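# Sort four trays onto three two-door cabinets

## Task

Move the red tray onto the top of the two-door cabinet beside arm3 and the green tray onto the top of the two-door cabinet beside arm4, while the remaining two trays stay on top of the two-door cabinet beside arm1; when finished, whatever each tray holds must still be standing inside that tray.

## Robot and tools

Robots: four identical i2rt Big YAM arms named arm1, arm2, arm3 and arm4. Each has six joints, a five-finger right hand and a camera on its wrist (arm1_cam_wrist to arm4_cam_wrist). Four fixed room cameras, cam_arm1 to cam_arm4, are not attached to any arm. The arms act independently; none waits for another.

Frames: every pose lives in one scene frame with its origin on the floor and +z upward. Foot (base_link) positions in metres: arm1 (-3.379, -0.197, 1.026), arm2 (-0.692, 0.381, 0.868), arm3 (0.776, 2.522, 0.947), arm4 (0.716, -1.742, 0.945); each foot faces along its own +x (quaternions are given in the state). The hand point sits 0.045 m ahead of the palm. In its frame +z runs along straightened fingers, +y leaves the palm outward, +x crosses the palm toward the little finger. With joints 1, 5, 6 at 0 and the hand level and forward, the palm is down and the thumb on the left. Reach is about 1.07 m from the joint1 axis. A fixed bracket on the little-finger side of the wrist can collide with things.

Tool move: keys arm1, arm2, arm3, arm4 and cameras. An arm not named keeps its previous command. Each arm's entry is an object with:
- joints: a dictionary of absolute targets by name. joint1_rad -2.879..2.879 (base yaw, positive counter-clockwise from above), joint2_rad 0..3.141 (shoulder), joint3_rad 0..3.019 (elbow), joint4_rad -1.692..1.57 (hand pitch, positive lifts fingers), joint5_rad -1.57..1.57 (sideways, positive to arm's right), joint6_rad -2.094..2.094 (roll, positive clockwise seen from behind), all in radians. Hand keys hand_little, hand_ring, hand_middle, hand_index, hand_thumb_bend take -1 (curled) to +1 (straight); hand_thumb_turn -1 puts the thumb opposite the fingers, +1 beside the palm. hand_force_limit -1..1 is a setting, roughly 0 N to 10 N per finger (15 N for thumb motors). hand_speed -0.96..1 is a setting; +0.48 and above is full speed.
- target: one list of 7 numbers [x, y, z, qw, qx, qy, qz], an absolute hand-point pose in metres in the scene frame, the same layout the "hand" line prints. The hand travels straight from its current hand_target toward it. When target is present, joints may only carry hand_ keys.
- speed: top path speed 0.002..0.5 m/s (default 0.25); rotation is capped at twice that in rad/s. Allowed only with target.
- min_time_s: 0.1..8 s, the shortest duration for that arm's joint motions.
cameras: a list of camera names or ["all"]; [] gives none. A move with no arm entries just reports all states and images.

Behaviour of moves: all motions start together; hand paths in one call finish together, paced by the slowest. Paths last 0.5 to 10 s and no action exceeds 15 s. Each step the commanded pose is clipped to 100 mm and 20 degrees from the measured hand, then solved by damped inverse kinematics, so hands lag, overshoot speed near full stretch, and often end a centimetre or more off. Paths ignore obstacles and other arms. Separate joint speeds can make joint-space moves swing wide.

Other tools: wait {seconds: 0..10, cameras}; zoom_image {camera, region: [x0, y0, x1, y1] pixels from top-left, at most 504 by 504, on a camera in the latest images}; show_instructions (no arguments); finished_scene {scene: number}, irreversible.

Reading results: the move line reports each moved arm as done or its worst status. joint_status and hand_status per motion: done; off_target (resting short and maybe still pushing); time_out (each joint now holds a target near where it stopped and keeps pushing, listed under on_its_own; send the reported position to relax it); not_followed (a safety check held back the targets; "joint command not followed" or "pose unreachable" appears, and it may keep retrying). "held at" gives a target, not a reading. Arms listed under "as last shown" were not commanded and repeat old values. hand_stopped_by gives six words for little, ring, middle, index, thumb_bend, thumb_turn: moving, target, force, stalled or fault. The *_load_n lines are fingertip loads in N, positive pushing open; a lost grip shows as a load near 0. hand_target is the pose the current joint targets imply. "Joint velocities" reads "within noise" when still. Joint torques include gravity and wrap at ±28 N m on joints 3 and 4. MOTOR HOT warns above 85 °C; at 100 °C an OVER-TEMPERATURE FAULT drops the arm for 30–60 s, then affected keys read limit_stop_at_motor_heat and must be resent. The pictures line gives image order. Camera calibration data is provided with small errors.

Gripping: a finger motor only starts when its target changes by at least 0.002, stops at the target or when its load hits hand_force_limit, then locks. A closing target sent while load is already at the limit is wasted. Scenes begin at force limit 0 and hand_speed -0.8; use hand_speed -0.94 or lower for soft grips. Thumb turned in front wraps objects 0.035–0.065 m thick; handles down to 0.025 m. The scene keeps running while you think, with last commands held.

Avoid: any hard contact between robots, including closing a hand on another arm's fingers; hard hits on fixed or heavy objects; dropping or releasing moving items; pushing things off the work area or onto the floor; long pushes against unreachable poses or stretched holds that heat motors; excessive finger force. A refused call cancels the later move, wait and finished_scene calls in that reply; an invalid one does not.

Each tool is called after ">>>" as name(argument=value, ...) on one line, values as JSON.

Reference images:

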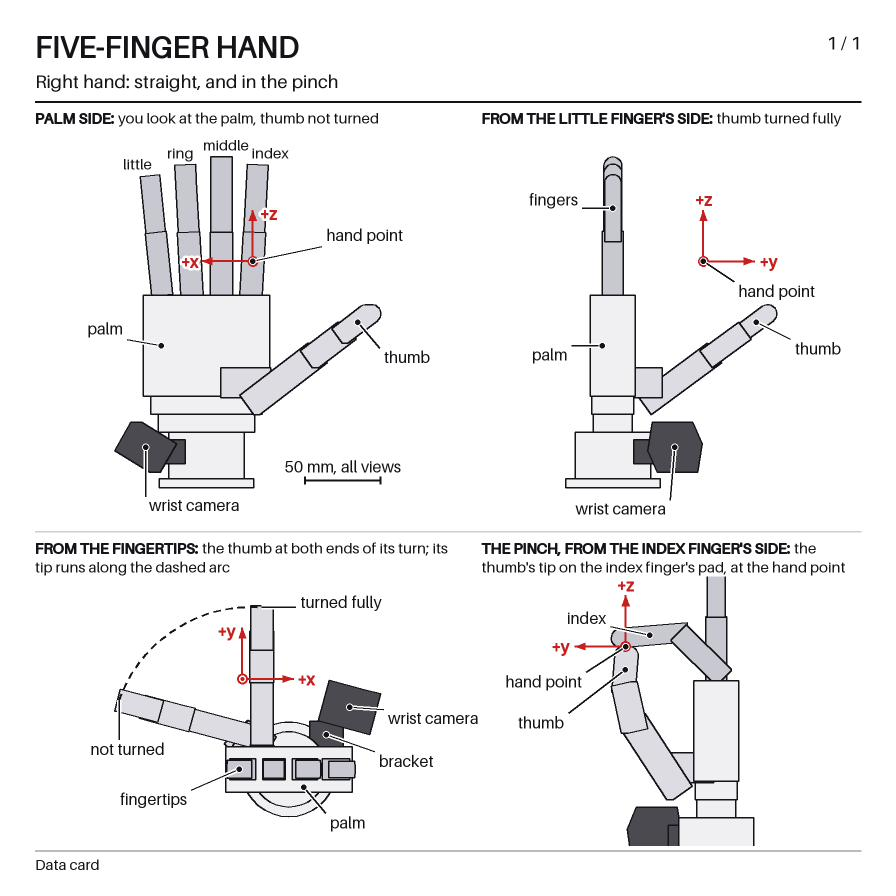

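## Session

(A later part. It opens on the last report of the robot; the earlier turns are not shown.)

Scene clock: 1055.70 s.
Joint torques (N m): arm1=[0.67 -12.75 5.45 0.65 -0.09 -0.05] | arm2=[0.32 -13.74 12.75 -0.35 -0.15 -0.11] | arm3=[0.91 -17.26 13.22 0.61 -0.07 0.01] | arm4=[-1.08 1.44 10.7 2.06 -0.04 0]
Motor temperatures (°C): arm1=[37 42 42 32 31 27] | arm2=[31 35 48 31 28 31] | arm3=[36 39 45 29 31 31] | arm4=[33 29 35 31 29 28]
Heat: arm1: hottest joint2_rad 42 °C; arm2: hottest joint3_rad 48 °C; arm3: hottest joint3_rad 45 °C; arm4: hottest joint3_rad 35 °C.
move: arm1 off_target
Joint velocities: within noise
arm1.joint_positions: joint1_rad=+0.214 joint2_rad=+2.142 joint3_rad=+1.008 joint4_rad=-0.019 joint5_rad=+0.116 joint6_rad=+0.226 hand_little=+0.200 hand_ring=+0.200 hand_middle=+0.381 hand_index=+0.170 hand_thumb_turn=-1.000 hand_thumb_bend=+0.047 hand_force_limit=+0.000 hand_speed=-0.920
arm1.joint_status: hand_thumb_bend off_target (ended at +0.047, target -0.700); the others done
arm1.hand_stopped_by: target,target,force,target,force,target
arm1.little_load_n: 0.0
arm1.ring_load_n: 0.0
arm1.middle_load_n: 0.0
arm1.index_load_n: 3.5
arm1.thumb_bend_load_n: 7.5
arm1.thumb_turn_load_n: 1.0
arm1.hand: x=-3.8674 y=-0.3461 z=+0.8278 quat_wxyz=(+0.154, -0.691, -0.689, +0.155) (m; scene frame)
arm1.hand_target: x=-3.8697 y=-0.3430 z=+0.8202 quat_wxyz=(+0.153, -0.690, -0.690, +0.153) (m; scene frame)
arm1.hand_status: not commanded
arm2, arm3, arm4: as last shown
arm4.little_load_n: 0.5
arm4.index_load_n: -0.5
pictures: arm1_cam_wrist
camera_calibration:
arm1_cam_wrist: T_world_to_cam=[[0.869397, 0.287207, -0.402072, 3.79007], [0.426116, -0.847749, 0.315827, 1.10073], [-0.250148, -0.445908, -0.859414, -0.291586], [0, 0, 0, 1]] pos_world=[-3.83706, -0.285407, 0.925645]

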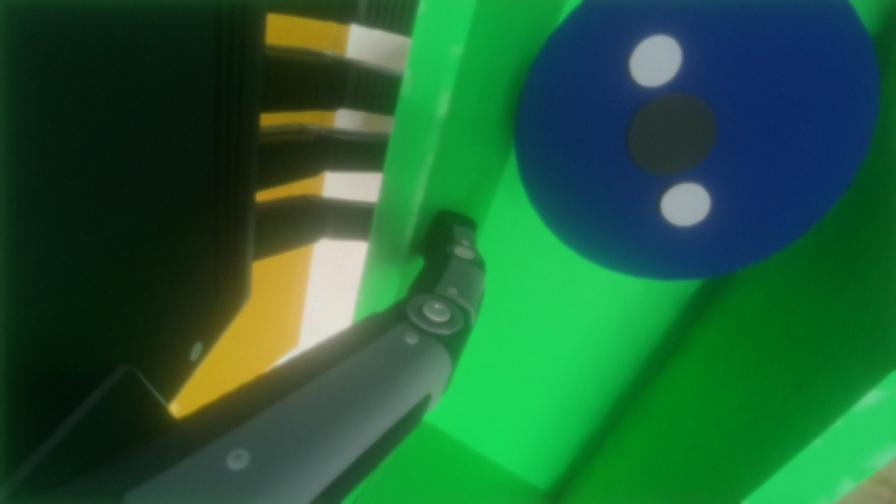

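>>> move(arm1={"joints": {"hand_speed": -0.93, "hand_force_limit": -0.4, "hand_middle": 0.0}})

>>> move(arm1={"target": [-3.885, -0.343, 0.89, 0.153, -0.6903, -0.6903, 0.153], "speed": 0.06}, cameras=["arm1_cam_wrist","cam_arm1"])

>>> zoom_image(camera="cam_arm1", region=[290, 150, 410, 250])

Scene clock: 1058.33 s.
Joint torques (N m): arm1=[0.73 -12.75 5.45 0.62 -0.09 -0.05] | arm2=[0.5 -13.92 12.83 -0.44 -0.13 -0.09] | arm3=[0.97 -17.26 13.23 0.61 -0.08 0.01] | arm4=[-1.26 1.32 10.71 1.98 -0.02 -0.02]
Motor temperatures (°C): arm1=[37 42 41 32 31 27] | arm2=[31 35 48 31 28 31] | arm3=[36 39 45 29 31 31] | arm4=[33 29 35 31 29 28]
Heat: arm1: hottest joint2_rad 42 °C; arm2: hottest joint3_rad 48 °C; arm3: hottest joint3_rad 45 °C; arm4: hottest joint3_rad 35 °C.
move: arm1 off_target
Joint velocities: within noise
arm1.joint_positions: joint1_rad=+0.214 joint2_rad=+2.142 joint3_rad=+1.008 joint4_rad=-0.019 joint5_rad=+0.116 joint6_rad=+0.226 hand_little=+0.200 hand_ring=+0.200 hand_middle=+0.212 hand_index=+0.170 hand_thumb_turn=-1.000 hand_thumb_bend=+0.047 hand_force_limit=-0.400 hand_speed=-0.930
arm1.joint_status: hand_middle off_target (ended at +0.212, target +0.000); the others done
arm1.hand_stopped_by: target,target,force,target,force,target
arm1.little_load_n: 0.0
arm1.ring_load_n: 0.0
arm1.middle_load_n: 5.5
arm1.index_load_n: 3.0
arm1.thumb_bend_load_n: 8.0
arm1.thumb_turn_load_n: 1.0
arm1.hand: x=-3.8674 y=-0.3461 z=+0.8278 quat_wxyz=(+0.154, -0.691, -0.689, +0.155) (m; scene frame)
arm1.hand_target: x=-3.8697 y=-0.3430 z=+0.8202 quat_wxyz=(+0.153, -0.690, -0.690, +0.153) (m; scene frame)
arm1.hand_status: not commanded
arm2, arm3, arm4: as last shown
arm4.little_load_n: 0.0
arm4.index_load_n: 0.0
pictures: none

Scene clock: 1060.23 s.
Joint torques (N m): arm1=[0.56 -17.44 8.05 -0.12 -0.08 -0.05] | arm2=[0.09 -13.33 13.01 -0.39 -0.11 -0.13] | arm3=[0.91 -17.26 13.23 0.61 -0.07 0.01] | arm4=[-1.38 1.55 10.82 1.94 -0.03 -0.01]
Motor temperatures (°C): arm1=[37 42 41 32 31 27] | arm2=[31 35 48 31 28 31] | arm3=[36 39 45 29 31 31] | arm4=[33 29 35 31 29 28]
Heat: arm1: hottest joint2_rad 42 °C; arm2: hottest joint3_rad 48 °C; arm3: hottest joint3_rad 45 °C; arm4: hottest joint3_rad 35 °C.
move: arm1 off_target
Joint velocities: within noise
arm1.joint_positions: joint1_rad=+0.209 joint2_rad=+2.055 joint3_rad=+1.008 joint4_rad=-0.174 joint5_rad=+0.114 joint6_rad=+0.221 hand_little=+0.200 hand_ring=+0.200 hand_middle=+0.212 hand_index=+0.170 hand_thumb_turn=-1.000 hand_thumb_bend=+0.048 hand_force_limit=-0.400 hand_speed=-0.930
arm1.joint_status: not commanded
arm1.hand_stopped_by: target,target,force,target,force,target
arm1.little_load_n: 0.0
arm1.ring_load_n: 0.0
arm1.middle_load_n: 6.0
arm1.index_load_n: 2.5
arm1.thumb_bend_load_n: 10.0
arm1.thumb_turn_load_n: 0.0
arm1.hand: x=-3.8532 y=-0.3400 z=+0.8608 quat_wxyz=(+0.136, -0.694, -0.696, +0.125) (m; scene frame)
arm1.hand_target: x=-3.8840 y=-0.3427 z=+0.8903 quat_wxyz=(+0.153, -0.690, -0.690, +0.153) (m; scene frame)
arm1.hand_status: off_target (0.043 m and 3.8 deg from the pose sent, 0.065 m and 0.2 deg at the start)
arm2, arm3: as last shown
arm2.little_load_n: -0.5
arm4.joint_positions: joint1_rad=-0.169 joint2_rad=+0.643 joint3_rad=+1.445 joint4_rad=-1.176 joint5_rad=+0.282 joint6_rad=-1.457 hand_little=+1.000 hand_ring=+1.000 hand_middle=+1.000 hand_index=+1.000 hand_thumb_turn=+1.000 hand_thumb_bend=+1.000 hand_force_limit=+0.000 hand_speed=-0.800
arm4.joint_status: not commanded
arm4.hand_stopped_by: target,target,target,target,target,target
arm4.little_load_n: 0.0
arm4.ring_load_n: 0.0
arm4.middle_load_n: 0.0
arm4.index_load_n: 0.0
arm4.thumb_bend_load_n: 0.0
arm4.thumb_turn_load_n: 0.0
arm4.hand: x=+0.8288 y=-1.9764 z=+1.5087 quat_wxyz=(+0.274, +0.719, -0.395, +0.502) (m; scene frame)
arm4.hand_target: x=+0.8266 y=-1.9746 z=+1.5201 quat_wxyz=(+0.276, +0.712, -0.393, +0.512) (m; scene frame)
arm4.hand_status: not commanded
pictures: arm1_cam_wrist, cam_arm1
camera_calibration:
arm1_cam_wrist: T_world_to_cam=[[0.893878, 0.29492, -0.337646, 3.8308], [0.405718, -0.852579, 0.329396, 0.997492], [-0.190724, -0.431428, -0.881756, -0.0038955], [0, 0, 0, 1]] pos_world=[-3.82971, -0.281021, 0.961448]

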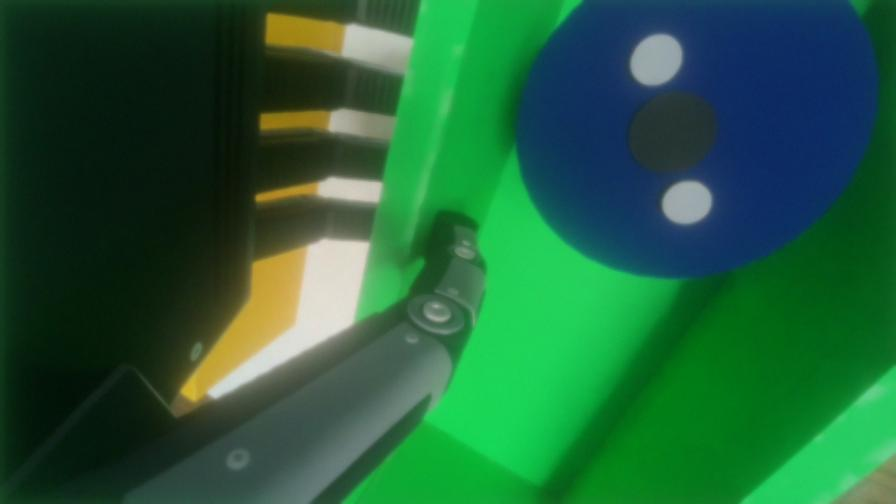

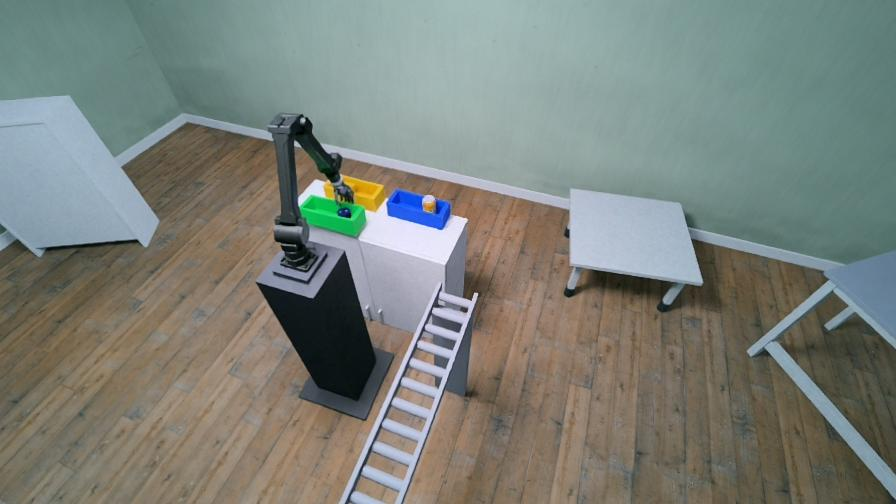

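Scaled by 4.200 from the camera's 896x504 image, which has a finer 1280x720 frame.

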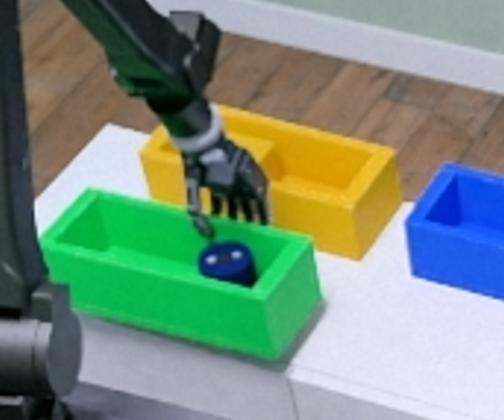

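>>> move(arm1={"target": [-3.875, -0.34, 1.04, 0.153, -0.6903, -0.6903, 0.153], "speed": 0.15})

>>> move(arm1={"target": [-3.385, 0.44, 1.04, 0.2163, -0.9757, 0.0076, 0.0341], "speed": 0.16}, cameras=["arm1_cam_wrist","cam_arm1"])

>>> zoom_image(camera="cam_arm1", region=[370, 190, 510, 400])

Scene clock: 1064.90 s.
Joint torques (N m): arm1=[0.79 -14.97 11.64 -0.23 -0.04 -0.03] | arm2=[0.03 -14.04 12.88 -0.36 -0.11 -0.13] | arm3=[0.91 -17.26 13.23 0.61 -0.07 0.01] | arm4=[-1.49 1.55 10.67 2.04 -0.01 -0.04]
Motor temperatures (°C): arm1=[37 42 41 32 31 27] | arm2=[31 34 48 31 28 31] | arm3=[36 39 45 29 31 31] | arm4=[33 29 36 31 29 28]
Heat: arm1: hottest joint2_rad 42 °C; arm2: hottest joint3_rad 48 °C; arm3: hottest joint3_rad 45 °C; arm4: hottest joint3_rad 36 °C.
move: arm1 off_target
Joint velocities: within noise
arm1.joint_positions: joint1_rad=+0.209 joint2_rad=+1.734 joint3_rad=+1.036 joint4_rad=-0.535 joint5_rad=+0.114 joint6_rad=+0.221 hand_little=+0.200 hand_ring=+0.200 hand_middle=+0.212 hand_index=+0.170 hand_thumb_turn=-1.000 hand_thumb_bend=+0.048 hand_force_limit=-0.400 hand_speed=-0.930
arm1.joint_status: not commanded
arm1.hand_stopped_by: target,target,force,target,force,target
arm1.little_load_n: 0.0
arm1.ring_load_n: 0.0
arm1.middle_load_n: 6.5
arm1.index_load_n: 2.5
arm1.thumb_bend_load_n: 10.0
arm1.thumb_turn_load_n: 0.0
arm1.hand: x=-3.8434 y=-0.3358 z=+1.0048 quat_wxyz=(+0.133, -0.694, -0.697, +0.121) (m; scene frame)
arm1.hand_target: x=-3.8732 y=-0.3395 z=+1.0405 quat_wxyz=(+0.153, -0.690, -0.690, +0.153) (m; scene frame)
arm1.hand_status: off_target (0.047 m and 4.4 deg from the pose sent, 0.181 m and 3.8 deg at the start)
arm2, arm3, arm4: as last shown
arm2.little_load_n: 0.0
pictures: none

Scene clock: 1071.50 s.
Joint torques (N m): arm1=[1.14 -16.67 13.38 -0.1 -0.07 0.17] | arm2=[1.03 -13.57 12.67 -0.43 -0.15 -0.13] | arm3=[0.91 -17.26 13.22 0.62 -0.07 0.01] | arm4=[-1.08 1.08 10.77 2.06 -0.02 -0.01]
Motor temperatures (°C): arm1=[37 42 42 32 31 27] | arm2=[31 34 48 31 28 31] | arm3=[35 39 46 29 31 31] | arm4=[33 29 36 31 29 28]
Heat: arm1: hottest joint2_rad 42 °C; arm2: hottest joint3_rad 48 °C; arm3: hottest joint3_rad 46 °C; arm4: hottest joint3_rad 36 °C.
move: arm1 off_target
Joint velocities: within noise
arm1.joint_positions: joint1_rad=-1.667 joint2_rad=+1.964 joint3_rad=+1.445 joint4_rad=-0.663 joint5_rad=-0.085 joint6_rad=-0.041 hand_little=+0.200 hand_ring=+0.200 hand_middle=+0.212 hand_index=+0.170 hand_thumb_turn=-1.000 hand_thumb_bend=+0.048 hand_force_limit=-0.400 hand_speed=-0.930
arm1.joint_status: not commanded
arm1.hand_stopped_by: target,target,force,target,force,target
arm1.little_load_n: 0.0
arm1.ring_load_n: 0.0
arm1.middle_load_n: 6.0
arm1.index_load_n: 2.0
arm1.thumb_bend_load_n: 10.0
arm1.thumb_turn_load_n: -0.5
arm1.hand: x=-3.3878 y=+0.4091 z=+1.0135 quat_wxyz=(+0.188, -0.982, +0.001, +0.035) (m; scene frame)
arm1.hand_target: x=-3.3851 y=+0.4380 z=+1.0409 quat_wxyz=(+0.217, -0.976, +0.007, +0.034) (m; scene frame)
arm1.hand_status: off_target (0.041 m and 3.4 deg from the pose sent, 0.902 m and 90.3 deg at the start)
arm2, arm3, arm4: as last shown
pictures: arm1_cam_wrist, cam_arm1
camera_calibration:
arm1_cam_wrist: T_world_to_cam=[[0.274587, -0.88864, -0.367317, 1.66174], [-0.817027, -0.417043, 0.398173, -2.99318], [-0.507019, 0.190775, -0.840557, -0.825148], [0, 0, 0, 1]] pos_world=[-3.32017, 0.385824, 1.10861]

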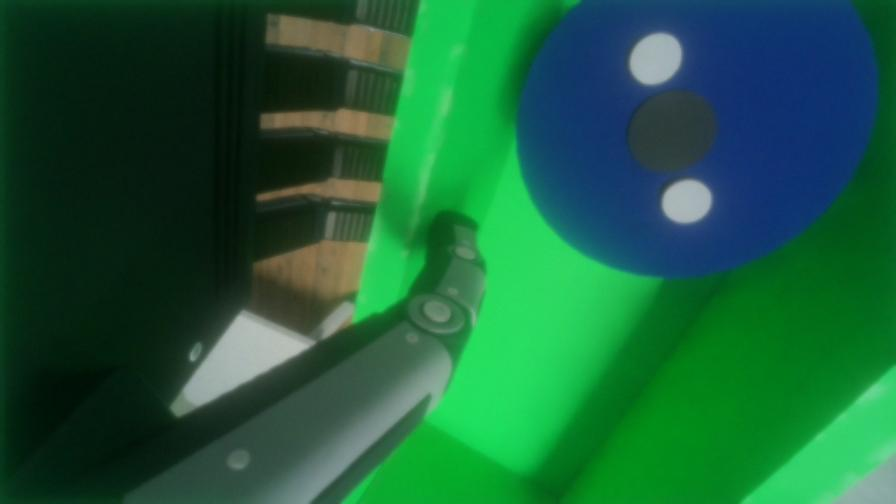

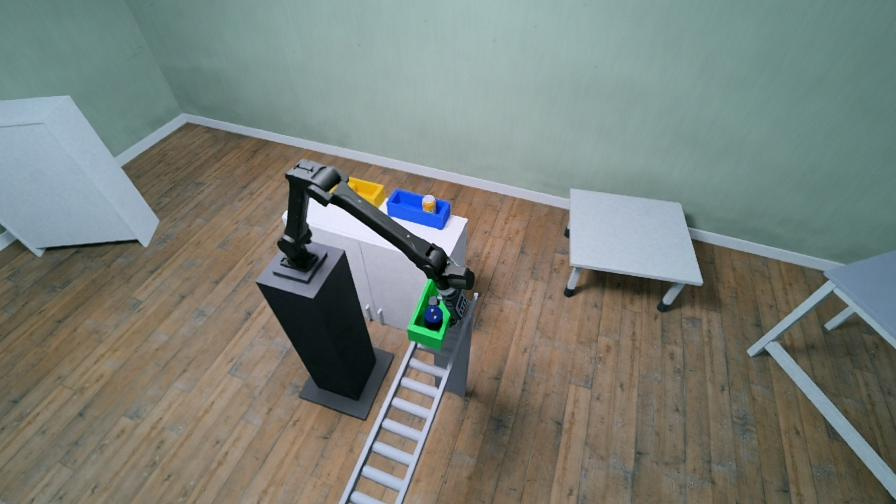

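Scaled by 2.400 from the camera's 896x504 image, which has a finer 1280x720 frame.

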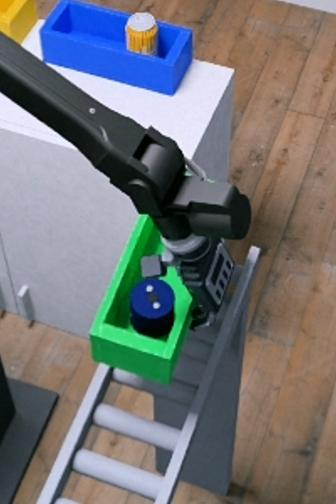

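>>> move(arm1={"target": [-3.385, 0.42, 0.935, 0.2163, -0.9757, 0.0076, 0.0341], "speed": 0.1}, cameras=["cam_arm1"])

>>> zoom_image(camera="cam_arm1", region=[390, 250, 510, 400])

Scene clock: 1075.03 s.
Joint torques (N m): arm1=[0.91 -17.61 7.39 0.87 -0.11 0.13] | arm2=[0.38 -14.04 12.72 -0.38 -0.15 -0.1] | arm3=[0.91 -17.2 13.22 0.61 -0.07 0.01] | arm4=[-1.44 1.38 10.74 1.99 -0.03 -0.03]
Motor temperatures (°C): arm1=[37 42 42 32 31 27] | arm2=[31 34 48 31 28 31] | arm3=[35 39 46 29 31 31] | arm4=[33 29 36 31 29 28]
Heat: arm1: hottest joint2_rad 42 °C; arm2: hottest joint3_rad 48 °C; arm3: hottest joint3_rad 46 °C; arm4: hottest joint3_rad 36 °C.
move: arm1 off_target
Joint velocities: within noise
arm1.joint_positions: joint1_rad=-1.667 joint2_rad=+2.084 joint3_rad=+1.372 joint4_rad=-0.442 joint5_rad=-0.085 joint6_rad=-0.041 hand_little=+0.200 hand_ring=+0.200 hand_middle=+0.212 hand_index=+0.170 hand_thumb_turn=-1.000 hand_thumb_bend=+0.048 hand_force_limit=-0.400 hand_speed=-0.930
arm1.joint_status: not commanded
arm1.hand_stopped_by: target,target,force,target,force,target
arm1.little_load_n: 0.0
arm1.ring_load_n: 0.0
arm1.middle_load_n: 6.5
arm1.index_load_n: 2.0
arm1.thumb_bend_load_n: 10.0
arm1.thumb_turn_load_n: 0.0
arm1.hand: x=-3.3883 y=+0.4102 z=+0.9273 quat_wxyz=(+0.202, -0.979, +0.000, +0.035) (m; scene frame)
arm1.hand_target: x=-3.3851 y=+0.4200 z=+0.9353 quat_wxyz=(+0.216, -0.976, +0.007, +0.034) (m; scene frame)
arm1.hand_status: off_target (0.013 m and 1.9 deg from the pose sent, 0.079 m and 3.4 deg at the start)
arm2, arm4: as last shown
arm3.joint_positions: joint1_rad=-0.220 joint2_rad=+1.910 joint3_rad=+1.406 joint4_rad=-0.676 joint5_rad=-0.001 joint6_rad=-0.023 hand_little=+0.600 hand_ring=+0.600 hand_middle=+0.600 hand_index=+0.600 hand_thumb_turn=-1.000 hand_thumb_bend=+0.450 hand_force_limit=-0.400 hand_speed=-0.500
arm3.joint_status: not commanded
arm3.hand_stopped_by: target,target,target,target,target,target
arm3.little_load_n: 0.0
arm3.ring_load_n: 0.0
arm3.middle_load_n: 0.0
arm3.index_load_n: 0.0
arm3.thumb_bend_load_n: 0.0
arm3.thumb_turn_load_n: 0.0
arm3.hand: x=+1.3280 y=+2.7379 z=+0.9617 quat_wxyz=(-0.163, +0.802, -0.564, +0.113) (m; scene frame)
arm3.hand_target: x=+1.3443 y=+2.7448 z=+0.9803 quat_wxyz=(-0.178, +0.801, -0.558, +0.124) (m; scene frame)
arm3.hand_status: not commanded
pictures: cam_arm1

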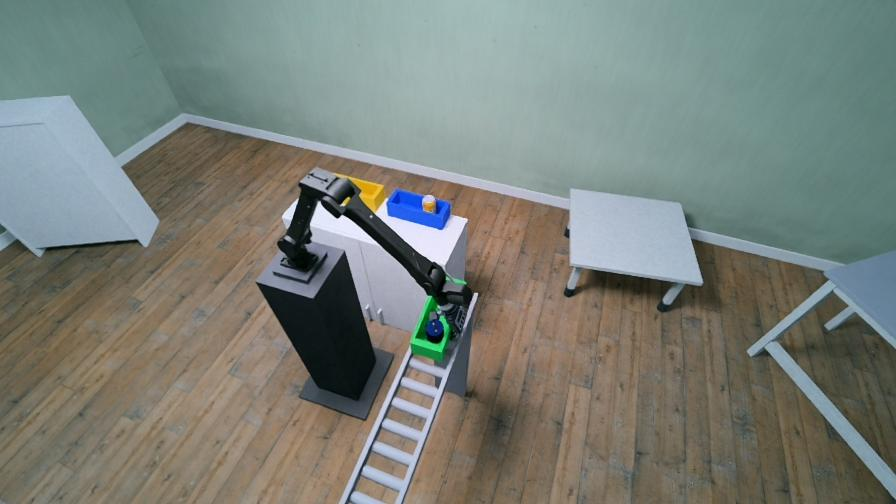

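Scaled by 3.360 from the camera's 896x504 image, which has a finer 1280x720 frame.

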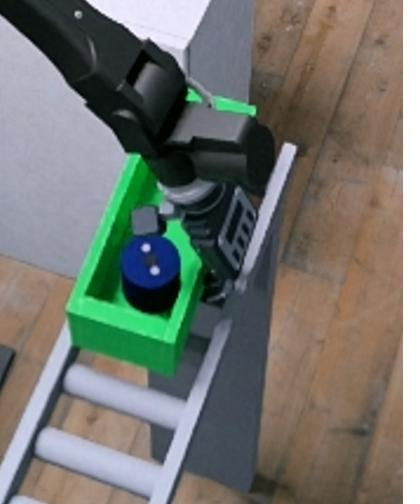

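>>> move(arm1={"target": [-3.385, 0.432, 0.895, 0.2163, -0.9757, 0.0076, 0.0341], "speed": 0.06}, cameras=["cam_arm1"])

>>> zoom_image(camera="cam_arm1", region=[390, 250, 510, 400])

Scene clock: 1077.80 s.
Joint torques (N m): arm1=[0.91 -15.15 9.88 0.69 -0.1 0.1] | arm2=[1.32 -13.86 12.74 -0.36 -0.16 -0.11] | arm3=[0.91 -17.26 13.22 0.61 -0.08 0.01] | arm4=[-1.44 1.14 10.65 2 0 -0.02]
Motor temperatures (°C): arm1=[37 42 42 32 31 27] | arm2=[31 34 48 31 28 31] | arm3=[35 39 46 29 31 31] | arm4=[33 29 36 31 29 28]
Heat: arm1: hottest joint2_rad 42 °C; arm2: hottest joint3_rad 48 °C; arm3: hottest joint3_rad 46 °C; arm4: hottest joint3_rad 36 °C.
move: arm1 off_target
Joint velocities: within noise
arm1.joint_positions: joint1_rad=-1.667 joint2_rad=+2.141 joint3_rad=+1.372 joint4_rad=-0.379 joint5_rad=-0.085 joint6_rad=-0.037 hand_little=+0.200 hand_ring=+0.200 hand_middle=+0.212 hand_index=+0.170 hand_thumb_turn=-1.000 hand_thumb_bend=+0.046 hand_force_limit=-0.400 hand_speed=-0.930
arm1.joint_status: not commanded
arm1.hand_stopped_by: target,target,force,target,force,target
arm1.little_load_n: 0.0
arm1.ring_load_n: 0.0
arm1.middle_load_n: 0.0
arm1.index_load_n: 0.0
arm1.thumb_bend_load_n: 0.0
arm1.thumb_turn_load_n: 0.0
arm1.hand: x=-3.3886 y=+0.4133 z=+0.8971 quat_wxyz=(+0.204, -0.978, +0.002, +0.035) (m; scene frame)
arm1.hand_target: x=-3.3850 y=+0.4312 z=+0.8955 quat_wxyz=(+0.216, -0.976, +0.007, +0.034) (m; scene frame)
arm1.hand_status: off_target (0.019 m and 1.5 deg from the pose sent, 0.039 m and 1.9 deg at the start)
arm2.joint_positions: joint1_rad=-0.112 joint2_rad=+1.745 joint3_rad=+1.498 joint4_rad=-1.361 joint5_rad=-0.431 joint6_rad=-1.606 hand_little=+0.650 hand_ring=+0.650 hand_middle=+0.650 hand_index=+0.650 hand_thumb_turn=-1.000 hand_thumb_bend=+0.400 hand_force_limit=-0.400 hand_speed=+0.000
arm2.joint_status: not commanded
arm2.hand_stopped_by: target,target,target,target,target,target
arm2.little_load_n: 0.0
arm2.ring_load_n: 0.0
arm2.middle_load_n: 0.0
arm2.index_load_n: 0.0
arm2.thumb_bend_load_n: 0.0
arm2.thumb_turn_load_n: 0.0
arm2.hand: x=-1.1763 y=+0.3790 z=+0.9988 quat_wxyz=(-0.003, -0.007, -0.976, +0.218) (m; scene frame)
arm2.hand_target: x=-1.1896 y=+0.3800 z=+0.9999 quat_wxyz=(+0.000, +0.000, -0.976, +0.216) (m; scene frame)
arm2.hand_status: not commanded
arm3, arm4: as last shown
arm4.middle_load_n: -0.5
pictures: cam_arm1

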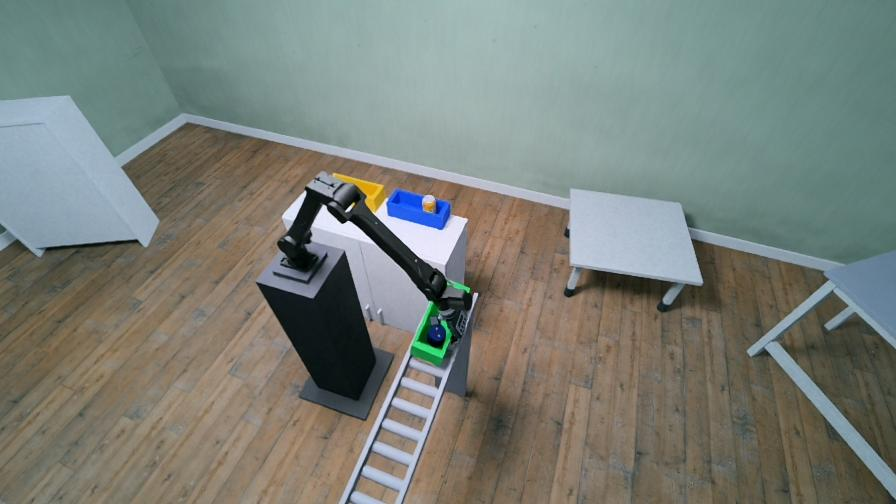

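Scaled by 3.360 from the camera's 896x504 image, which has a finer 1280x720 frame.

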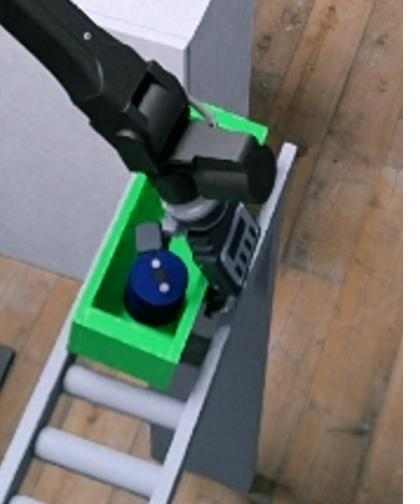

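>>> move(arm1={"target": [-3.385, 0.447, 0.893, 0.2163, -0.9757, 0.0076, 0.0341], "speed": 0.05}, cameras=["cam_arm1"])

>>> zoom_image(camera="cam_arm1", region=[390, 250, 510, 400])

Scene clock: 1080.37 s.
Joint torques (N m): arm1=[1.08 -15.38 10.37 -0.01 -0.07 0.09] | arm2=[0.79 -13.68 12.86 -0.49 -0.18 -0.13] | arm3=[0.97 -17.26 13.22 0.61 -0.07 0.01] | arm4=[-1.44 1.38 10.81 1.94 -0.01 -0.01]
Motor temperatures (°C): arm1=[37 42 42 32 31 27] | arm2=[31 34 48 31 28 31] | arm3=[35 39 46 29 31 31] | arm4=[33 29 36 31 29 28]
Heat: arm1: hottest joint2_rad 42 °C; arm2: hottest joint3_rad 48 °C; arm3: hottest joint3_rad 46 °C; arm4: hottest joint3_rad 36 °C.
move: arm1 off_target
Joint velocities: within noise
arm1.joint_positions: joint1_rad=-1.667 joint2_rad=+2.170 joint3_rad=+1.425 joint4_rad=-0.382 joint5_rad=-0.084 joint6_rad=-0.035 hand_little=+0.200 hand_ring=+0.200 hand_middle=+0.212 hand_index=+0.170 hand_thumb_turn=-1.000 hand_thumb_bend=+0.048 hand_force_limit=-0.400 hand_speed=-0.930
arm1.joint_status: not commanded
arm1.hand_stopped_by: target,target,force,target,force,target
arm1.little_load_n: 0.0
arm1.ring_load_n: 0.0
arm1.middle_load_n: 2.0
arm1.index_load_n: 2.0
arm1.thumb_bend_load_n: 9.0
arm1.thumb_turn_load_n: 0.0
arm1.hand: x=-3.3873 y=+0.4334 z=+0.8970 quat_wxyz=(+0.215, -0.976, +0.003, +0.034) (m; scene frame)
arm1.hand_target: x=-3.3849 y=+0.4465 z=+0.8933 quat_wxyz=(+0.217, -0.976, +0.008, +0.034) (m; scene frame)
arm1.hand_status: off_target (0.014 m and 0.5 deg from the pose sent, 0.034 m and 1.5 deg at the start)
arm2, arm3, arm4: as last shown
arm2.middle_load_n: -0.5
arm4.middle_load_n: 0.0
pictures: cam_arm1

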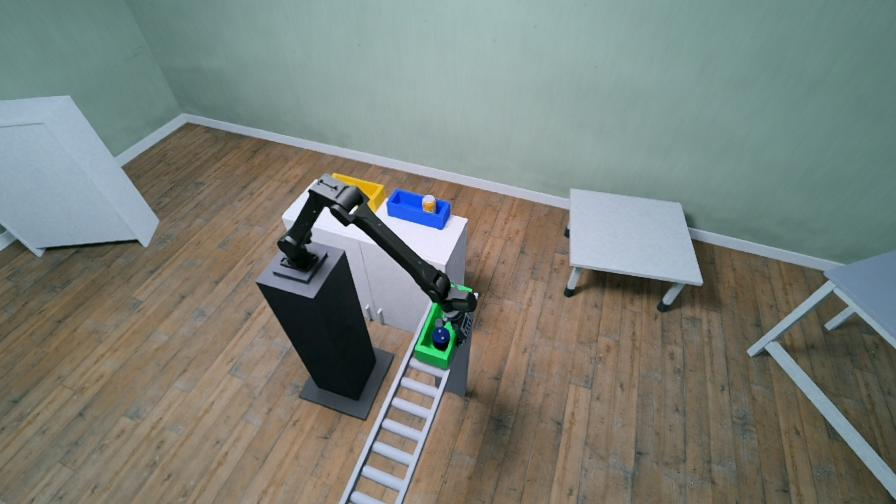

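Scaled by 3.360 from the camera's 896x504 image, which has a finer 1280x720 frame.

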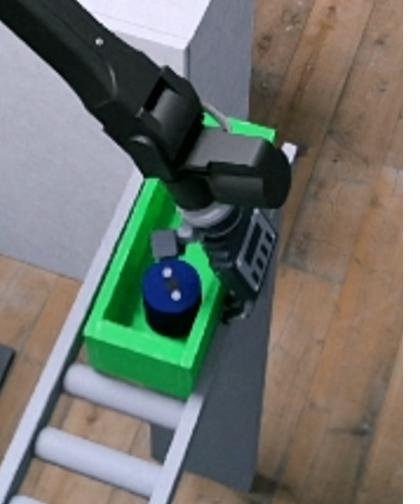

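>>> move(arm1={"target": [-3.385, 0.435, 0.87, 0.2163, -0.9757, 0.0076, 0.0341], "speed": 0.05}, cameras=["cam_arm1"])

>>> zoom_image(camera="cam_arm1", region=[390, 250, 510, 400])

Scene clock: 1083.17 s.
Joint torques (N m): arm1=[0.97 -14.15 6.63 1.76 -0.1 0.06] | arm2=[0.62 -13.98 12.94 -0.49 -0.14 -0.12] | arm3=[0.91 -17.26 13.22 0.61 -0.08 0.01] | arm4=[-1.49 1.49 10.74 1.89 -0.03 -0.03]
Motor temperatures (°C): arm1=[37 42 42 32 31 27] | arm2=[31 34 48 31 28 31] | arm3=[35 39 46 29 31 31] | arm4=[33 29 36 31 29 28]
Heat: arm1: hottest joint2_rad 42 °C; arm2: hottest joint3_rad 48 °C; arm3: hottest joint3_rad 46 °C; arm4: hottest joint3_rad 36 °C.
move: arm1 off_target
Joint velocities: within noise
arm1.joint_positions: joint1_rad=-1.667 joint2_rad=+2.172 joint3_rad=+1.425 joint4_rad=-0.370 joint5_rad=-0.084 joint6_rad=-0.033 hand_little=+0.200 hand_ring=+0.200 hand_middle=+0.212 hand_index=+0.170 hand_thumb_turn=-1.000 hand_thumb_bend=+0.048 hand_force_limit=-0.400 hand_speed=-0.930
arm1.joint_status: not commanded
arm1.hand_stopped_by: target,target,force,target,force,target
arm1.little_load_n: 0.0
arm1.ring_load_n: 0.0
arm1.middle_load_n: 0.0
arm1.index_load_n: 2.0
arm1.thumb_bend_load_n: 8.5
arm1.thumb_turn_load_n: 2.0
arm1.hand: x=-3.3872 y=+0.4361 z=+0.8963 quat_wxyz=(+0.220, -0.975, +0.004, +0.034) (m; scene frame)
arm1.hand_target: x=-3.3850 y=+0.4337 z=+0.8709 quat_wxyz=(+0.216, -0.976, +0.008, +0.034) (m; scene frame)
arm1.hand_status: off_target (0.026 m and 0.6 deg from the pose sent, 0.027 m and 0.5 deg at the start)
arm2, arm3, arm4: as last shown
arm2.middle_load_n: 0.0
pictures: cam_arm1

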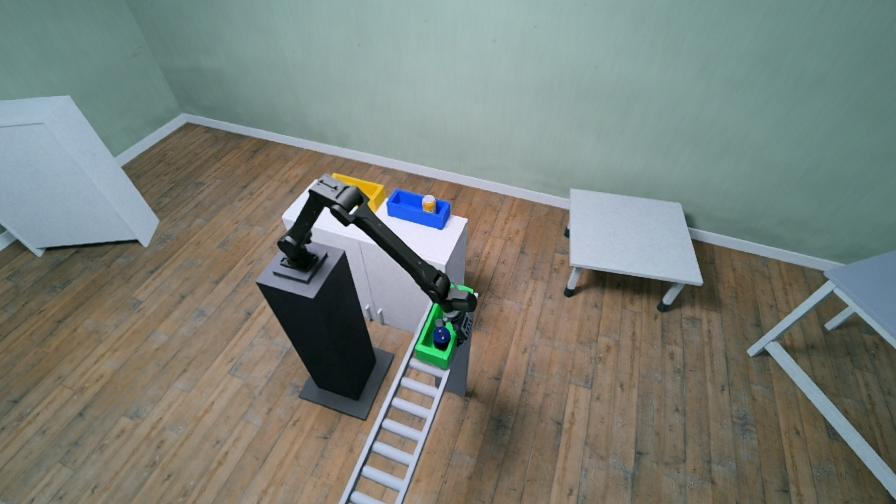

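Scaled by 3.360 from the camera's 896x504 image, which has a finer 1280x720 frame.

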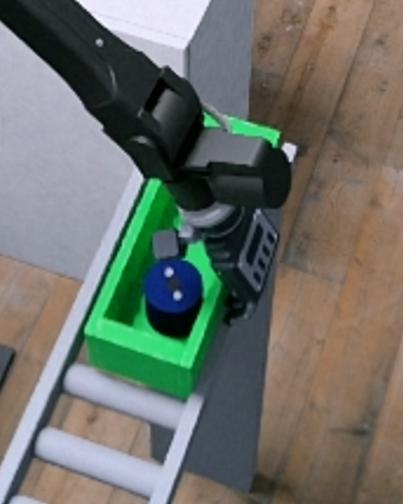

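>>> move(arm1={"joints": {"hand_speed": -0.7, "hand_thumb_bend": 0.4, "hand_index": 0.35, "hand_middle": 0.35, "hand_ring": 0.35, "hand_little": 0.35}})

>>> move(arm1={"target": [-3.385, 0.47, 1.03, 0.2163, -0.9757, 0.0076, 0.0341], "speed": 0.12}, cameras=["cam_arm1"])

>>> zoom_image(camera="cam_arm1", region=[370, 250, 510, 420])

Scene clock: 1086.40 s.
Joint torques (N m): arm1=[1.08 -15.62 6.6 0.7 -0.1 0.06] | arm2=[0.21 -13.8 12.88 -0.46 -0.14 -0.12] | arm3=[0.91 -17.2 13.22 0.61 -0.07 0.01] | arm4=[-1.38 1.67 10.84 1.98 -0.04 -0.02]
Motor temperatures (°C): arm1=[37 42 42 32 31 27] | arm2=[31 34 48 31 28 31] | arm3=[35 39 46 29 31 31] | arm4=[33 29 36 31 29 28]
Heat: arm1: hottest joint2_rad 42 °C; arm2: hottest joint3_rad 48 °C; arm3: hottest joint3_rad 46 °C; arm4: hottest joint3_rad 36 °C.
move: arm1 done
Joint velocities: within noise
arm1.joint_positions: joint1_rad=-1.668 joint2_rad=+2.189 joint3_rad=+1.425 joint4_rad=-0.339 joint5_rad=-0.084 joint6_rad=-0.033 hand_little=+0.350 hand_ring=+0.350 hand_middle=+0.350 hand_index=+0.350 hand_thumb_turn=-1.000 hand_thumb_bend=+0.400 hand_force_limit=-0.400 hand_speed=-0.700
arm1.joint_status: all done
arm1.hand_stopped_by: target,target,target,target,target,target
arm1.little_load_n: 0.0
arm1.ring_load_n: 0.0
arm1.middle_load_n: 1.0
arm1.index_load_n: 0.0
arm1.thumb_bend_load_n: 0.0
arm1.thumb_turn_load_n: 0.0
arm1.hand: x=-3.3868 y=+0.4396 z=+0.8880 quat_wxyz=(+0.226, -0.974, +0.004, +0.034) (m; scene frame)
arm1.hand_target: x=-3.3852 y=+0.4337 z=+0.8709 quat_wxyz=(+0.216, -0.976, +0.008, +0.034) (m; scene frame)
arm1.hand_status: not commanded
arm2, arm3, arm4: as last shown
pictures: none

Scene clock: 1088.53 s.
Joint torques (N m): arm1=[1.79 -18.84 11.52 -0.06 -0.16 0.11] | arm2=[0.62 -13.51 12.81 -0.39 -0.18 -0.13] | arm3=[0.91 -17.26 13.23 0.61 -0.07 0.01] | arm4=[-1.32 1.9 10.78 1.98 -0.03 -0.02]
Motor temperatures (°C): arm1=[37 42 42 32 31 27] | arm2=[31 34 48 31 28 31] | arm3=[35 39 46 29 31 31] | arm4=[33 29 36 31 29 28]
Heat: arm1: hottest joint2_rad 42 °C; arm2: hottest joint3_rad 48 °C; arm3: hottest joint3_rad 46 °C; arm4: hottest joint3_rad 36 °C.
move: arm1 off_target
Joint velocities: within noise
arm1.joint_positions: joint1_rad=-1.671 joint2_rad=+2.059 joint3_rad=+1.581 joint4_rad=-0.690 joint5_rad=-0.081 joint6_rad=-0.034 hand_little=+0.350 hand_ring=+0.350 hand_middle=+0.350 hand_index=+0.350 hand_thumb_turn=-1.000 hand_thumb_bend=+0.400 hand_force_limit=-0.400 hand_speed=-0.700
arm1.joint_status: not commanded
arm1.hand_stopped_by: target,target,target,target,target,target
arm1.little_load_n: 0.0
arm1.ring_load_n: -0.5
arm1.middle_load_n: 0.0
arm1.index_load_n: 0.0
arm1.thumb_bend_load_n: 0.0
arm1.thumb_turn_load_n: 0.0
arm1.hand: x=-3.3823 y=+0.4502 z=+1.0059 quat_wxyz=(+0.194, -0.980, +0.007, +0.033) (m; scene frame)
arm1.hand_target: x=-3.3851 y=+0.4690 z=+1.0305 quat_wxyz=(+0.217, -0.976, +0.008, +0.034) (m; scene frame)
arm1.hand_status: off_target (0.031 m and 2.6 deg from the pose sent, 0.145 m and 1.2 deg at the start)
arm2, arm3: as last shown
arm4.joint_positions: joint1_rad=-0.169 joint2_rad=+0.643 joint3_rad=+1.445 joint4_rad=-1.176 joint5_rad=+0.282 joint6_rad=-1.457 hand_little=+1.000 hand_ring=+1.000 hand_middle=+1.000 hand_index=+1.000 hand_thumb_turn=+1.000 hand_thumb_bend=+1.000 hand_force_limit=+0.000 hand_speed=-0.800
arm4.joint_status: not commanded
arm4.hand_stopped_by: target,target,target,target,target,target
arm4.little_load_n: 0.0
arm4.ring_load_n: 0.0
arm4.middle_load_n: 0.0
arm4.index_load_n: 0.0
arm4.thumb_bend_load_n: 0.0
arm4.thumb_turn_load_n: 0.0
arm4.hand: x=+0.8288 y=-1.9764 z=+1.5087 quat_wxyz=(+0.274, +0.719, -0.395, +0.502) (m; scene frame)
arm4.hand_target: x=+0.8266 y=-1.9746 z=+1.5201 quat_wxyz=(+0.276, +0.712, -0.393, +0.512) (m; scene frame)
arm4.hand_status: not commanded
pictures: cam_arm1

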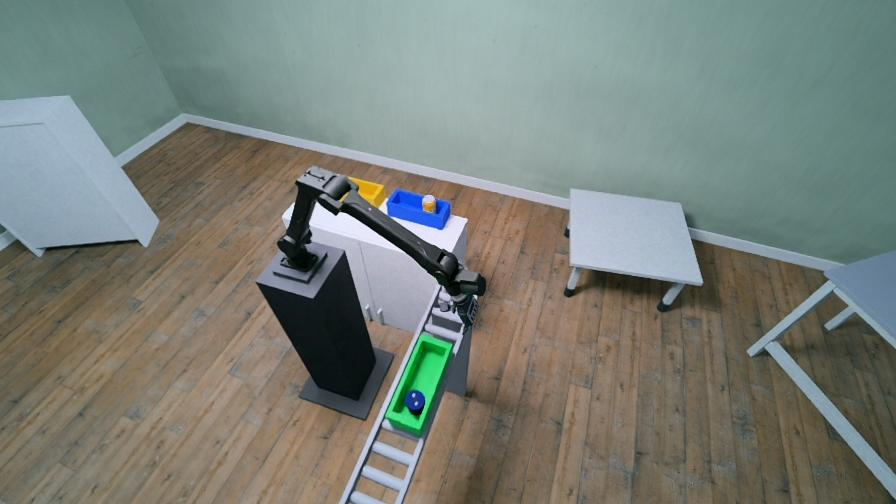

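Scaled by 2.965 from the camera's 896x504 image, which has a finer 1280x720 frame.

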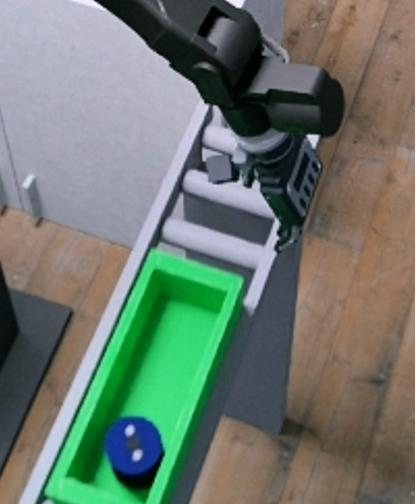

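>>> wait(seconds=4, cameras=["arm2_cam_wrist","cam_arm2"])

Scene clock: 1094.10 s.
Joint torques (N m): arm1=[1.73 -18.84 11.52 -0.06 -0.16 0.11] | arm2=[0.32 -13.51 12.77 -0.38 -0.1 -0.14] | arm3=[0.91 -17.26 13.23 0.61 -0.07 0.01] | arm4=[-1.32 1.2 10.69 1.95 -0.02 -0.04]
Motor temperatures (°C): arm1=[37 42 42 32 31 27] | arm2=[31 34 49 31 28 31] | arm3=[35 39 46 29 31 31] | arm4=[33 29 36 31 29 28]
Heat: arm1: hottest joint2_rad 42 °C; arm2: hottest joint3_rad 49 °C; arm3: hottest joint3_rad 46 °C; arm4: hottest joint3_rad 36 °C.
Joint velocities: within noise
arm1.joint_positions: joint1_rad=-1.671 joint2_rad=+2.059 joint3_rad=+1.581 joint4_rad=-0.690 joint5_rad=-0.081 joint6_rad=-0.034 hand_little=+0.350 hand_ring=+0.350 hand_middle=+0.350 hand_index=+0.350 hand_thumb_turn=-1.000 hand_thumb_bend=+0.400 hand_force_limit=-0.400 hand_speed=-0.700
arm1.joint_status: not commanded
arm1.hand_stopped_by: target,target,target,target,target,target
arm1.little_load_n: 0.0
arm1.ring_load_n: 0.0
arm1.middle_load_n: 0.0
arm1.index_load_n: 0.0
arm1.thumb_bend_load_n: 0.0
arm1.thumb_turn_load_n: 0.0
arm1.hand: x=-3.3823 y=+0.4502 z=+1.0059 quat_wxyz=(+0.194, -0.980, +0.007, +0.033) (m; scene frame)
arm1.hand_target: x=-3.3851 y=+0.4690 z=+1.0305 quat_wxyz=(+0.217, -0.976, +0.008, +0.034) (m; scene frame)
arm1.hand_status: off_target (0.031 m and 2.6 deg from the pose sent, 0.145 m and 1.2 deg at the start)
arm2.joint_positions: joint1_rad=-0.112 joint2_rad=+1.745 joint3_rad=+1.498 joint4_rad=-1.361 joint5_rad=-0.431 joint6_rad=-1.606 hand_little=+0.650 hand_ring=+0.650 hand_middle=+0.650 hand_index=+0.650 hand_thumb_turn=-1.000 hand_thumb_bend=+0.400 hand_force_limit=-0.400 hand_speed=+0.000
arm2.joint_status: not commanded
arm2.hand_stopped_by: target,target,target,target,target,target
arm2.little_load_n: 0.0
arm2.ring_load_n: 0.0
arm2.middle_load_n: 0.0
arm2.index_load_n: 0.0
arm2.thumb_bend_load_n: 0.0
arm2.thumb_turn_load_n: 0.0
arm2.hand: x=-1.1763 y=+0.3790 z=+0.9988 quat_wxyz=(-0.003, -0.007, -0.976, +0.218) (m; scene frame)
arm2.hand_target: x=-1.1896 y=+0.3800 z=+0.9999 quat_wxyz=(+0.000, +0.000, -0.976, +0.216) (m; scene frame)
arm2.hand_status: not commanded
arm3.joint_positions: joint1_rad=-0.220 joint2_rad=+1.910 joint3_rad=+1.406 joint4_rad=-0.676 joint5_rad=-0.001 joint6_rad=-0.023 hand_little=+0.600 hand_ring=+0.600 hand_middle=+0.600 hand_index=+0.600 hand_thumb_turn=-1.000 hand_thumb_bend=+0.450 hand_force_limit=-0.400 hand_speed=-0.500
arm3.joint_status: not commanded
arm3.hand_stopped_by: target,target,target,target,target,target
arm3.little_load_n: 0.0
arm3.ring_load_n: 0.5
arm3.middle_load_n: 0.0
arm3.index_load_n: 0.0
arm3.thumb_bend_load_n: 0.0
arm3.thumb_turn_load_n: 0.0
arm3.hand: x=+1.3280 y=+2.7379 z=+0.9617 quat_wxyz=(-0.163, +0.802, -0.564, +0.113) (m; scene frame)
arm3.hand_target: x=+1.3443 y=+2.7448 z=+0.9803 quat_wxyz=(-0.178, +0.801, -0.558, +0.124) (m; scene frame)
arm3.hand_status: not commanded
arm4.joint_positions: joint1_rad=-0.169 joint2_rad=+0.643 joint3_rad=+1.445 joint4_rad=-1.176 joint5_rad=+0.282 joint6_rad=-1.457 hand_little=+1.000 hand_ring=+1.000 hand_middle=+1.000 hand_index=+1.000 hand_thumb_turn=+1.000 hand_thumb_bend=+1.000 hand_force_limit=+0.000 hand_speed=-0.800
arm4.joint_status: not commanded
arm4.hand_stopped_by: target,target,target,target,target,target
arm4.little_load_n: 0.0
arm4.ring_load_n: 0.0
arm4.middle_load_n: 0.0
arm4.index_load_n: 0.0
arm4.thumb_bend_load_n: -0.5
arm4.thumb_turn_load_n: 0.0
arm4.hand: x=+0.8288 y=-1.9764 z=+1.5087 quat_wxyz=(+0.274, +0.719, -0.395, +0.502) (m; scene frame)
arm4.hand_target: x=+0.8266 y=-1.9746 z=+1.5201 quat_wxyz=(+0.276, +0.712, -0.393, +0.512) (m; scene frame)
arm4.hand_status: not commanded
wait: 4.00 s; at rest from the start
pictures: arm2_cam_wrist, cam_arm2
camera_calibration:
arm2_cam_wrist: T_world_to_cam=[[-0.223244, 0.886559, -0.405186, -0.195938], [0.831916, 0.389925, 0.39481, 0.433434], [0.508014, -0.248941, -0.824591, 1.63819], [0, 0, 0, 1]] pos_world=[-1.23654, 0.412516, 1.10032]

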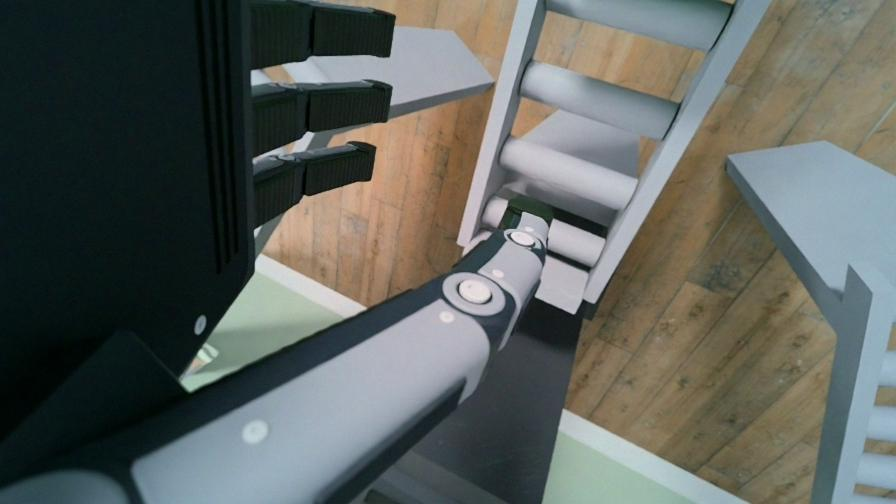

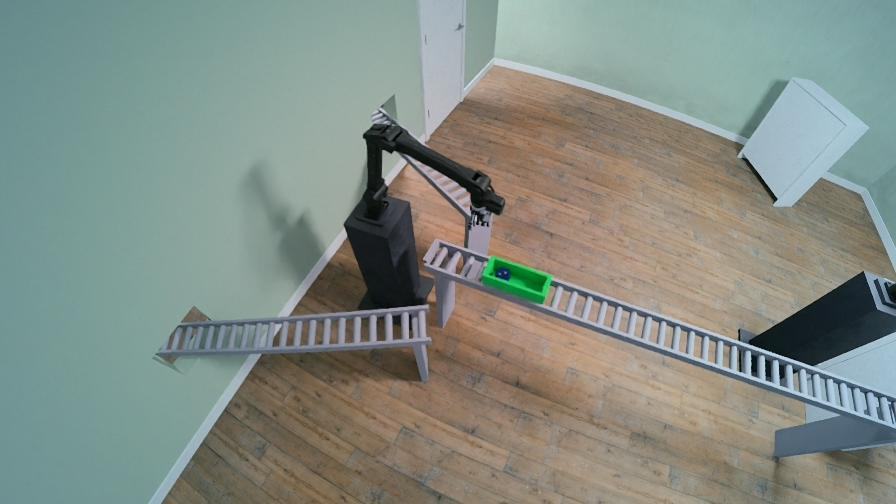

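>>> wait(seconds=2.5, cameras=["arm2_cam_wrist","cam_arm2"])

Scene clock: 1102.30 s.
Joint torques (N m): arm1=[1.79 -18.78 11.52 -0.08 -0.16 0.11] | arm2=[0.85 -13.68 12.71 -0.42 -0.15 -0.07] | arm3=[0.91 -17.26 13.23 0.61 -0.08 0.01] | arm4=[-1.32 1.14 10.76 2.03 -0.03 -0.02]
Motor temperatures (°C): arm1=[37 41 43 32 31 27] | arm2=[31 34 49 31 28 31] | arm3=[35 39 46 29 31 31] | arm4=[33 29 36 31 29 28]
Heat: arm1: hottest joint3_rad 43 °C; arm2: hottest joint3_rad 49 °C; arm3: hottest joint3_rad 46 °C; arm4: hottest joint3_rad 36 °C.
Joint velocities: within noise
arm1.joint_positions: joint1_rad=-1.671 joint2_rad=+2.059 joint3_rad=+1.581 joint4_rad=-0.690 joint5_rad=-0.081 joint6_rad=-0.034 hand_little=+0.350 hand_ring=+0.350 hand_middle=+0.350 hand_index=+0.350 hand_thumb_turn=-1.000 hand_thumb_bend=+0.400 hand_force_limit=-0.400 hand_speed=-0.700
arm1.joint_status: not commanded
arm1.hand_stopped_by: target,target,target,target,target,target
arm1.little_load_n: 0.0
arm1.ring_load_n: 0.0
arm1.middle_load_n: 0.5
arm1.index_load_n: 0.0
arm1.thumb_bend_load_n: 0.0
arm1.thumb_turn_load_n: 0.0
arm1.hand: x=-3.3823 y=+0.4502 z=+1.0059 quat_wxyz=(+0.194, -0.980, +0.007, +0.033) (m; scene frame)
arm1.hand_target: x=-3.3851 y=+0.4690 z=+1.0305 quat_wxyz=(+0.217, -0.976, +0.008, +0.034) (m; scene frame)
arm1.hand_status: off_target (0.031 m and 2.6 deg from the pose sent, 0.145 m and 1.2 deg at the start)
arm2.joint_positions: joint1_rad=-0.112 joint2_rad=+1.745 joint3_rad=+1.498 joint4_rad=-1.361 joint5_rad=-0.431 joint6_rad=-1.606 hand_little=+0.650 hand_ring=+0.650 hand_middle=+0.650 hand_index=+0.650 hand_thumb_turn=-1.000 hand_thumb_bend=+0.400 hand_force_limit=-0.400 hand_speed=+0.000
arm2.joint_status: not commanded
arm2.hand_stopped_by: target,target,target,target,target,target
arm2.little_load_n: 0.0
arm2.ring_load_n: 0.0
arm2.middle_load_n: 0.0
arm2.index_load_n: 0.5
arm2.thumb_bend_load_n: 0.0
arm2.thumb_turn_load_n: 0.0
arm2.hand: x=-1.1763 y=+0.3790 z=+0.9988 quat_wxyz=(-0.003, -0.007, -0.976, +0.218) (m; scene frame)
arm2.hand_target: x=-1.1896 y=+0.3800 z=+0.9999 quat_wxyz=(+0.000, +0.000, -0.976, +0.216) (m; scene frame)
arm2.hand_status: not commanded
arm3.joint_positions: joint1_rad=-0.220 joint2_rad=+1.910 joint3_rad=+1.406 joint4_rad=-0.676 joint5_rad=-0.001 joint6_rad=-0.023 hand_little=+0.600 hand_ring=+0.600 hand_middle=+0.600 hand_index=+0.600 hand_thumb_turn=-1.000 hand_thumb_bend=+0.450 hand_force_limit=-0.400 hand_speed=-0.500
arm3.joint_status: not commanded
arm3.hand_stopped_by: target,target,target,target,target,target
arm3.little_load_n: 0.0
arm3.ring_load_n: 0.0
arm3.middle_load_n: 0.0
arm3.index_load_n: 0.0
arm3.thumb_bend_load_n: 0.0
arm3.thumb_turn_load_n: 0.0
arm3.hand: x=+1.3280 y=+2.7379 z=+0.9617 quat_wxyz=(-0.163, +0.802, -0.564, +0.113) (m; scene frame)
arm3.hand_target: x=+1.3443 y=+2.7448 z=+0.9803 quat_wxyz=(-0.178, +0.801, -0.558, +0.124) (m; scene frame)
arm3.hand_status: not commanded
arm4.joint_positions: joint1_rad=-0.169 joint2_rad=+0.643 joint3_rad=+1.445 joint4_rad=-1.176 joint5_rad=+0.282 joint6_rad=-1.457 hand_little=+1.000 hand_ring=+1.000 hand_middle=+1.000 hand_index=+1.000 hand_thumb_turn=+1.000 hand_thumb_bend=+1.000 hand_force_limit=+0.000 hand_speed=-0.800
arm4.joint_status: not commanded
arm4.hand_stopped_by: target,target,target,target,target,target
arm4.little_load_n: 0.0
arm4.ring_load_n: 0.0
arm4.middle_load_n: 0.0
arm4.index_load_n: 0.0
arm4.thumb_bend_load_n: 0.0
arm4.thumb_turn_load_n: 0.0
arm4.hand: x=+0.8288 y=-1.9764 z=+1.5087 quat_wxyz=(+0.274, +0.719, -0.395, +0.502) (m; scene frame)
arm4.hand_target: x=+0.8266 y=-1.9746 z=+1.5201 quat_wxyz=(+0.276, +0.712, -0.393, +0.512) (m; scene frame)
arm4.hand_status: not commanded
wait: 2.50 s; at rest from the start
pictures: arm2_cam_wrist, cam_arm2
camera_calibration:
arm2_cam_wrist: T_world_to_cam=[[-0.223244, 0.886559, -0.405186, -0.195938], [0.831916, 0.389925, 0.39481, 0.433434], [0.508014, -0.248941, -0.824591, 1.63819], [0, 0, 0, 1]] pos_world=[-1.23654, 0.412516, 1.10032]

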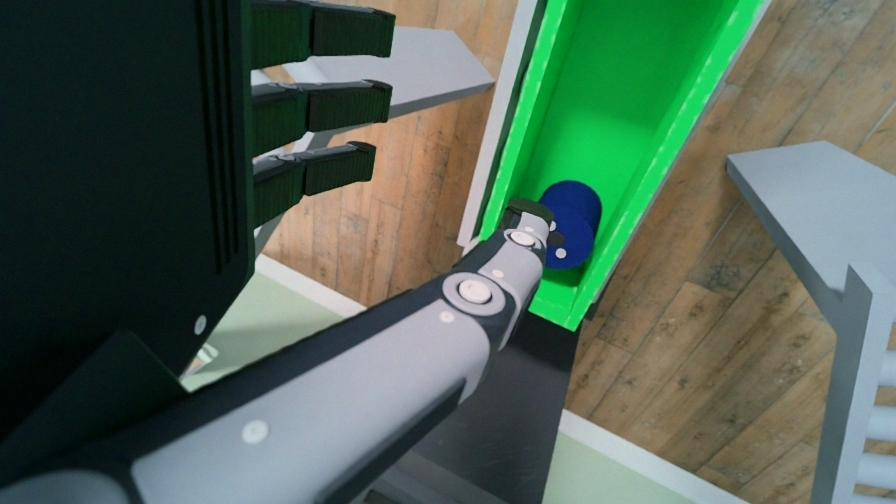

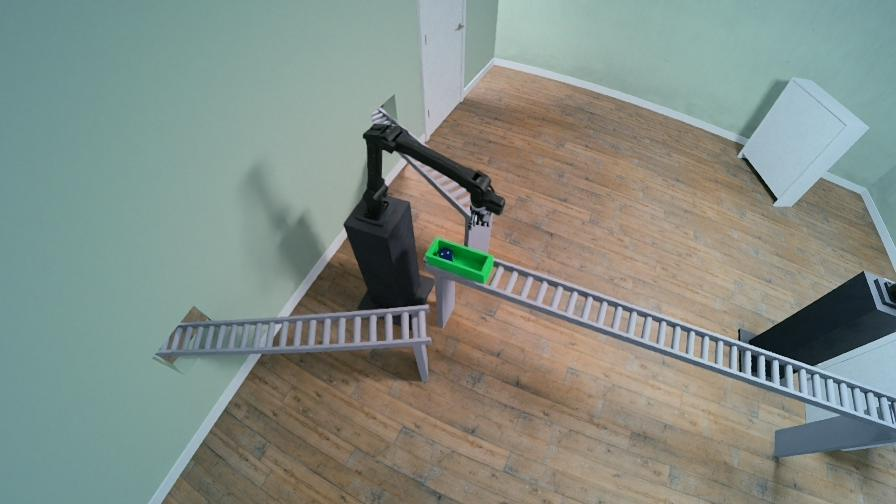

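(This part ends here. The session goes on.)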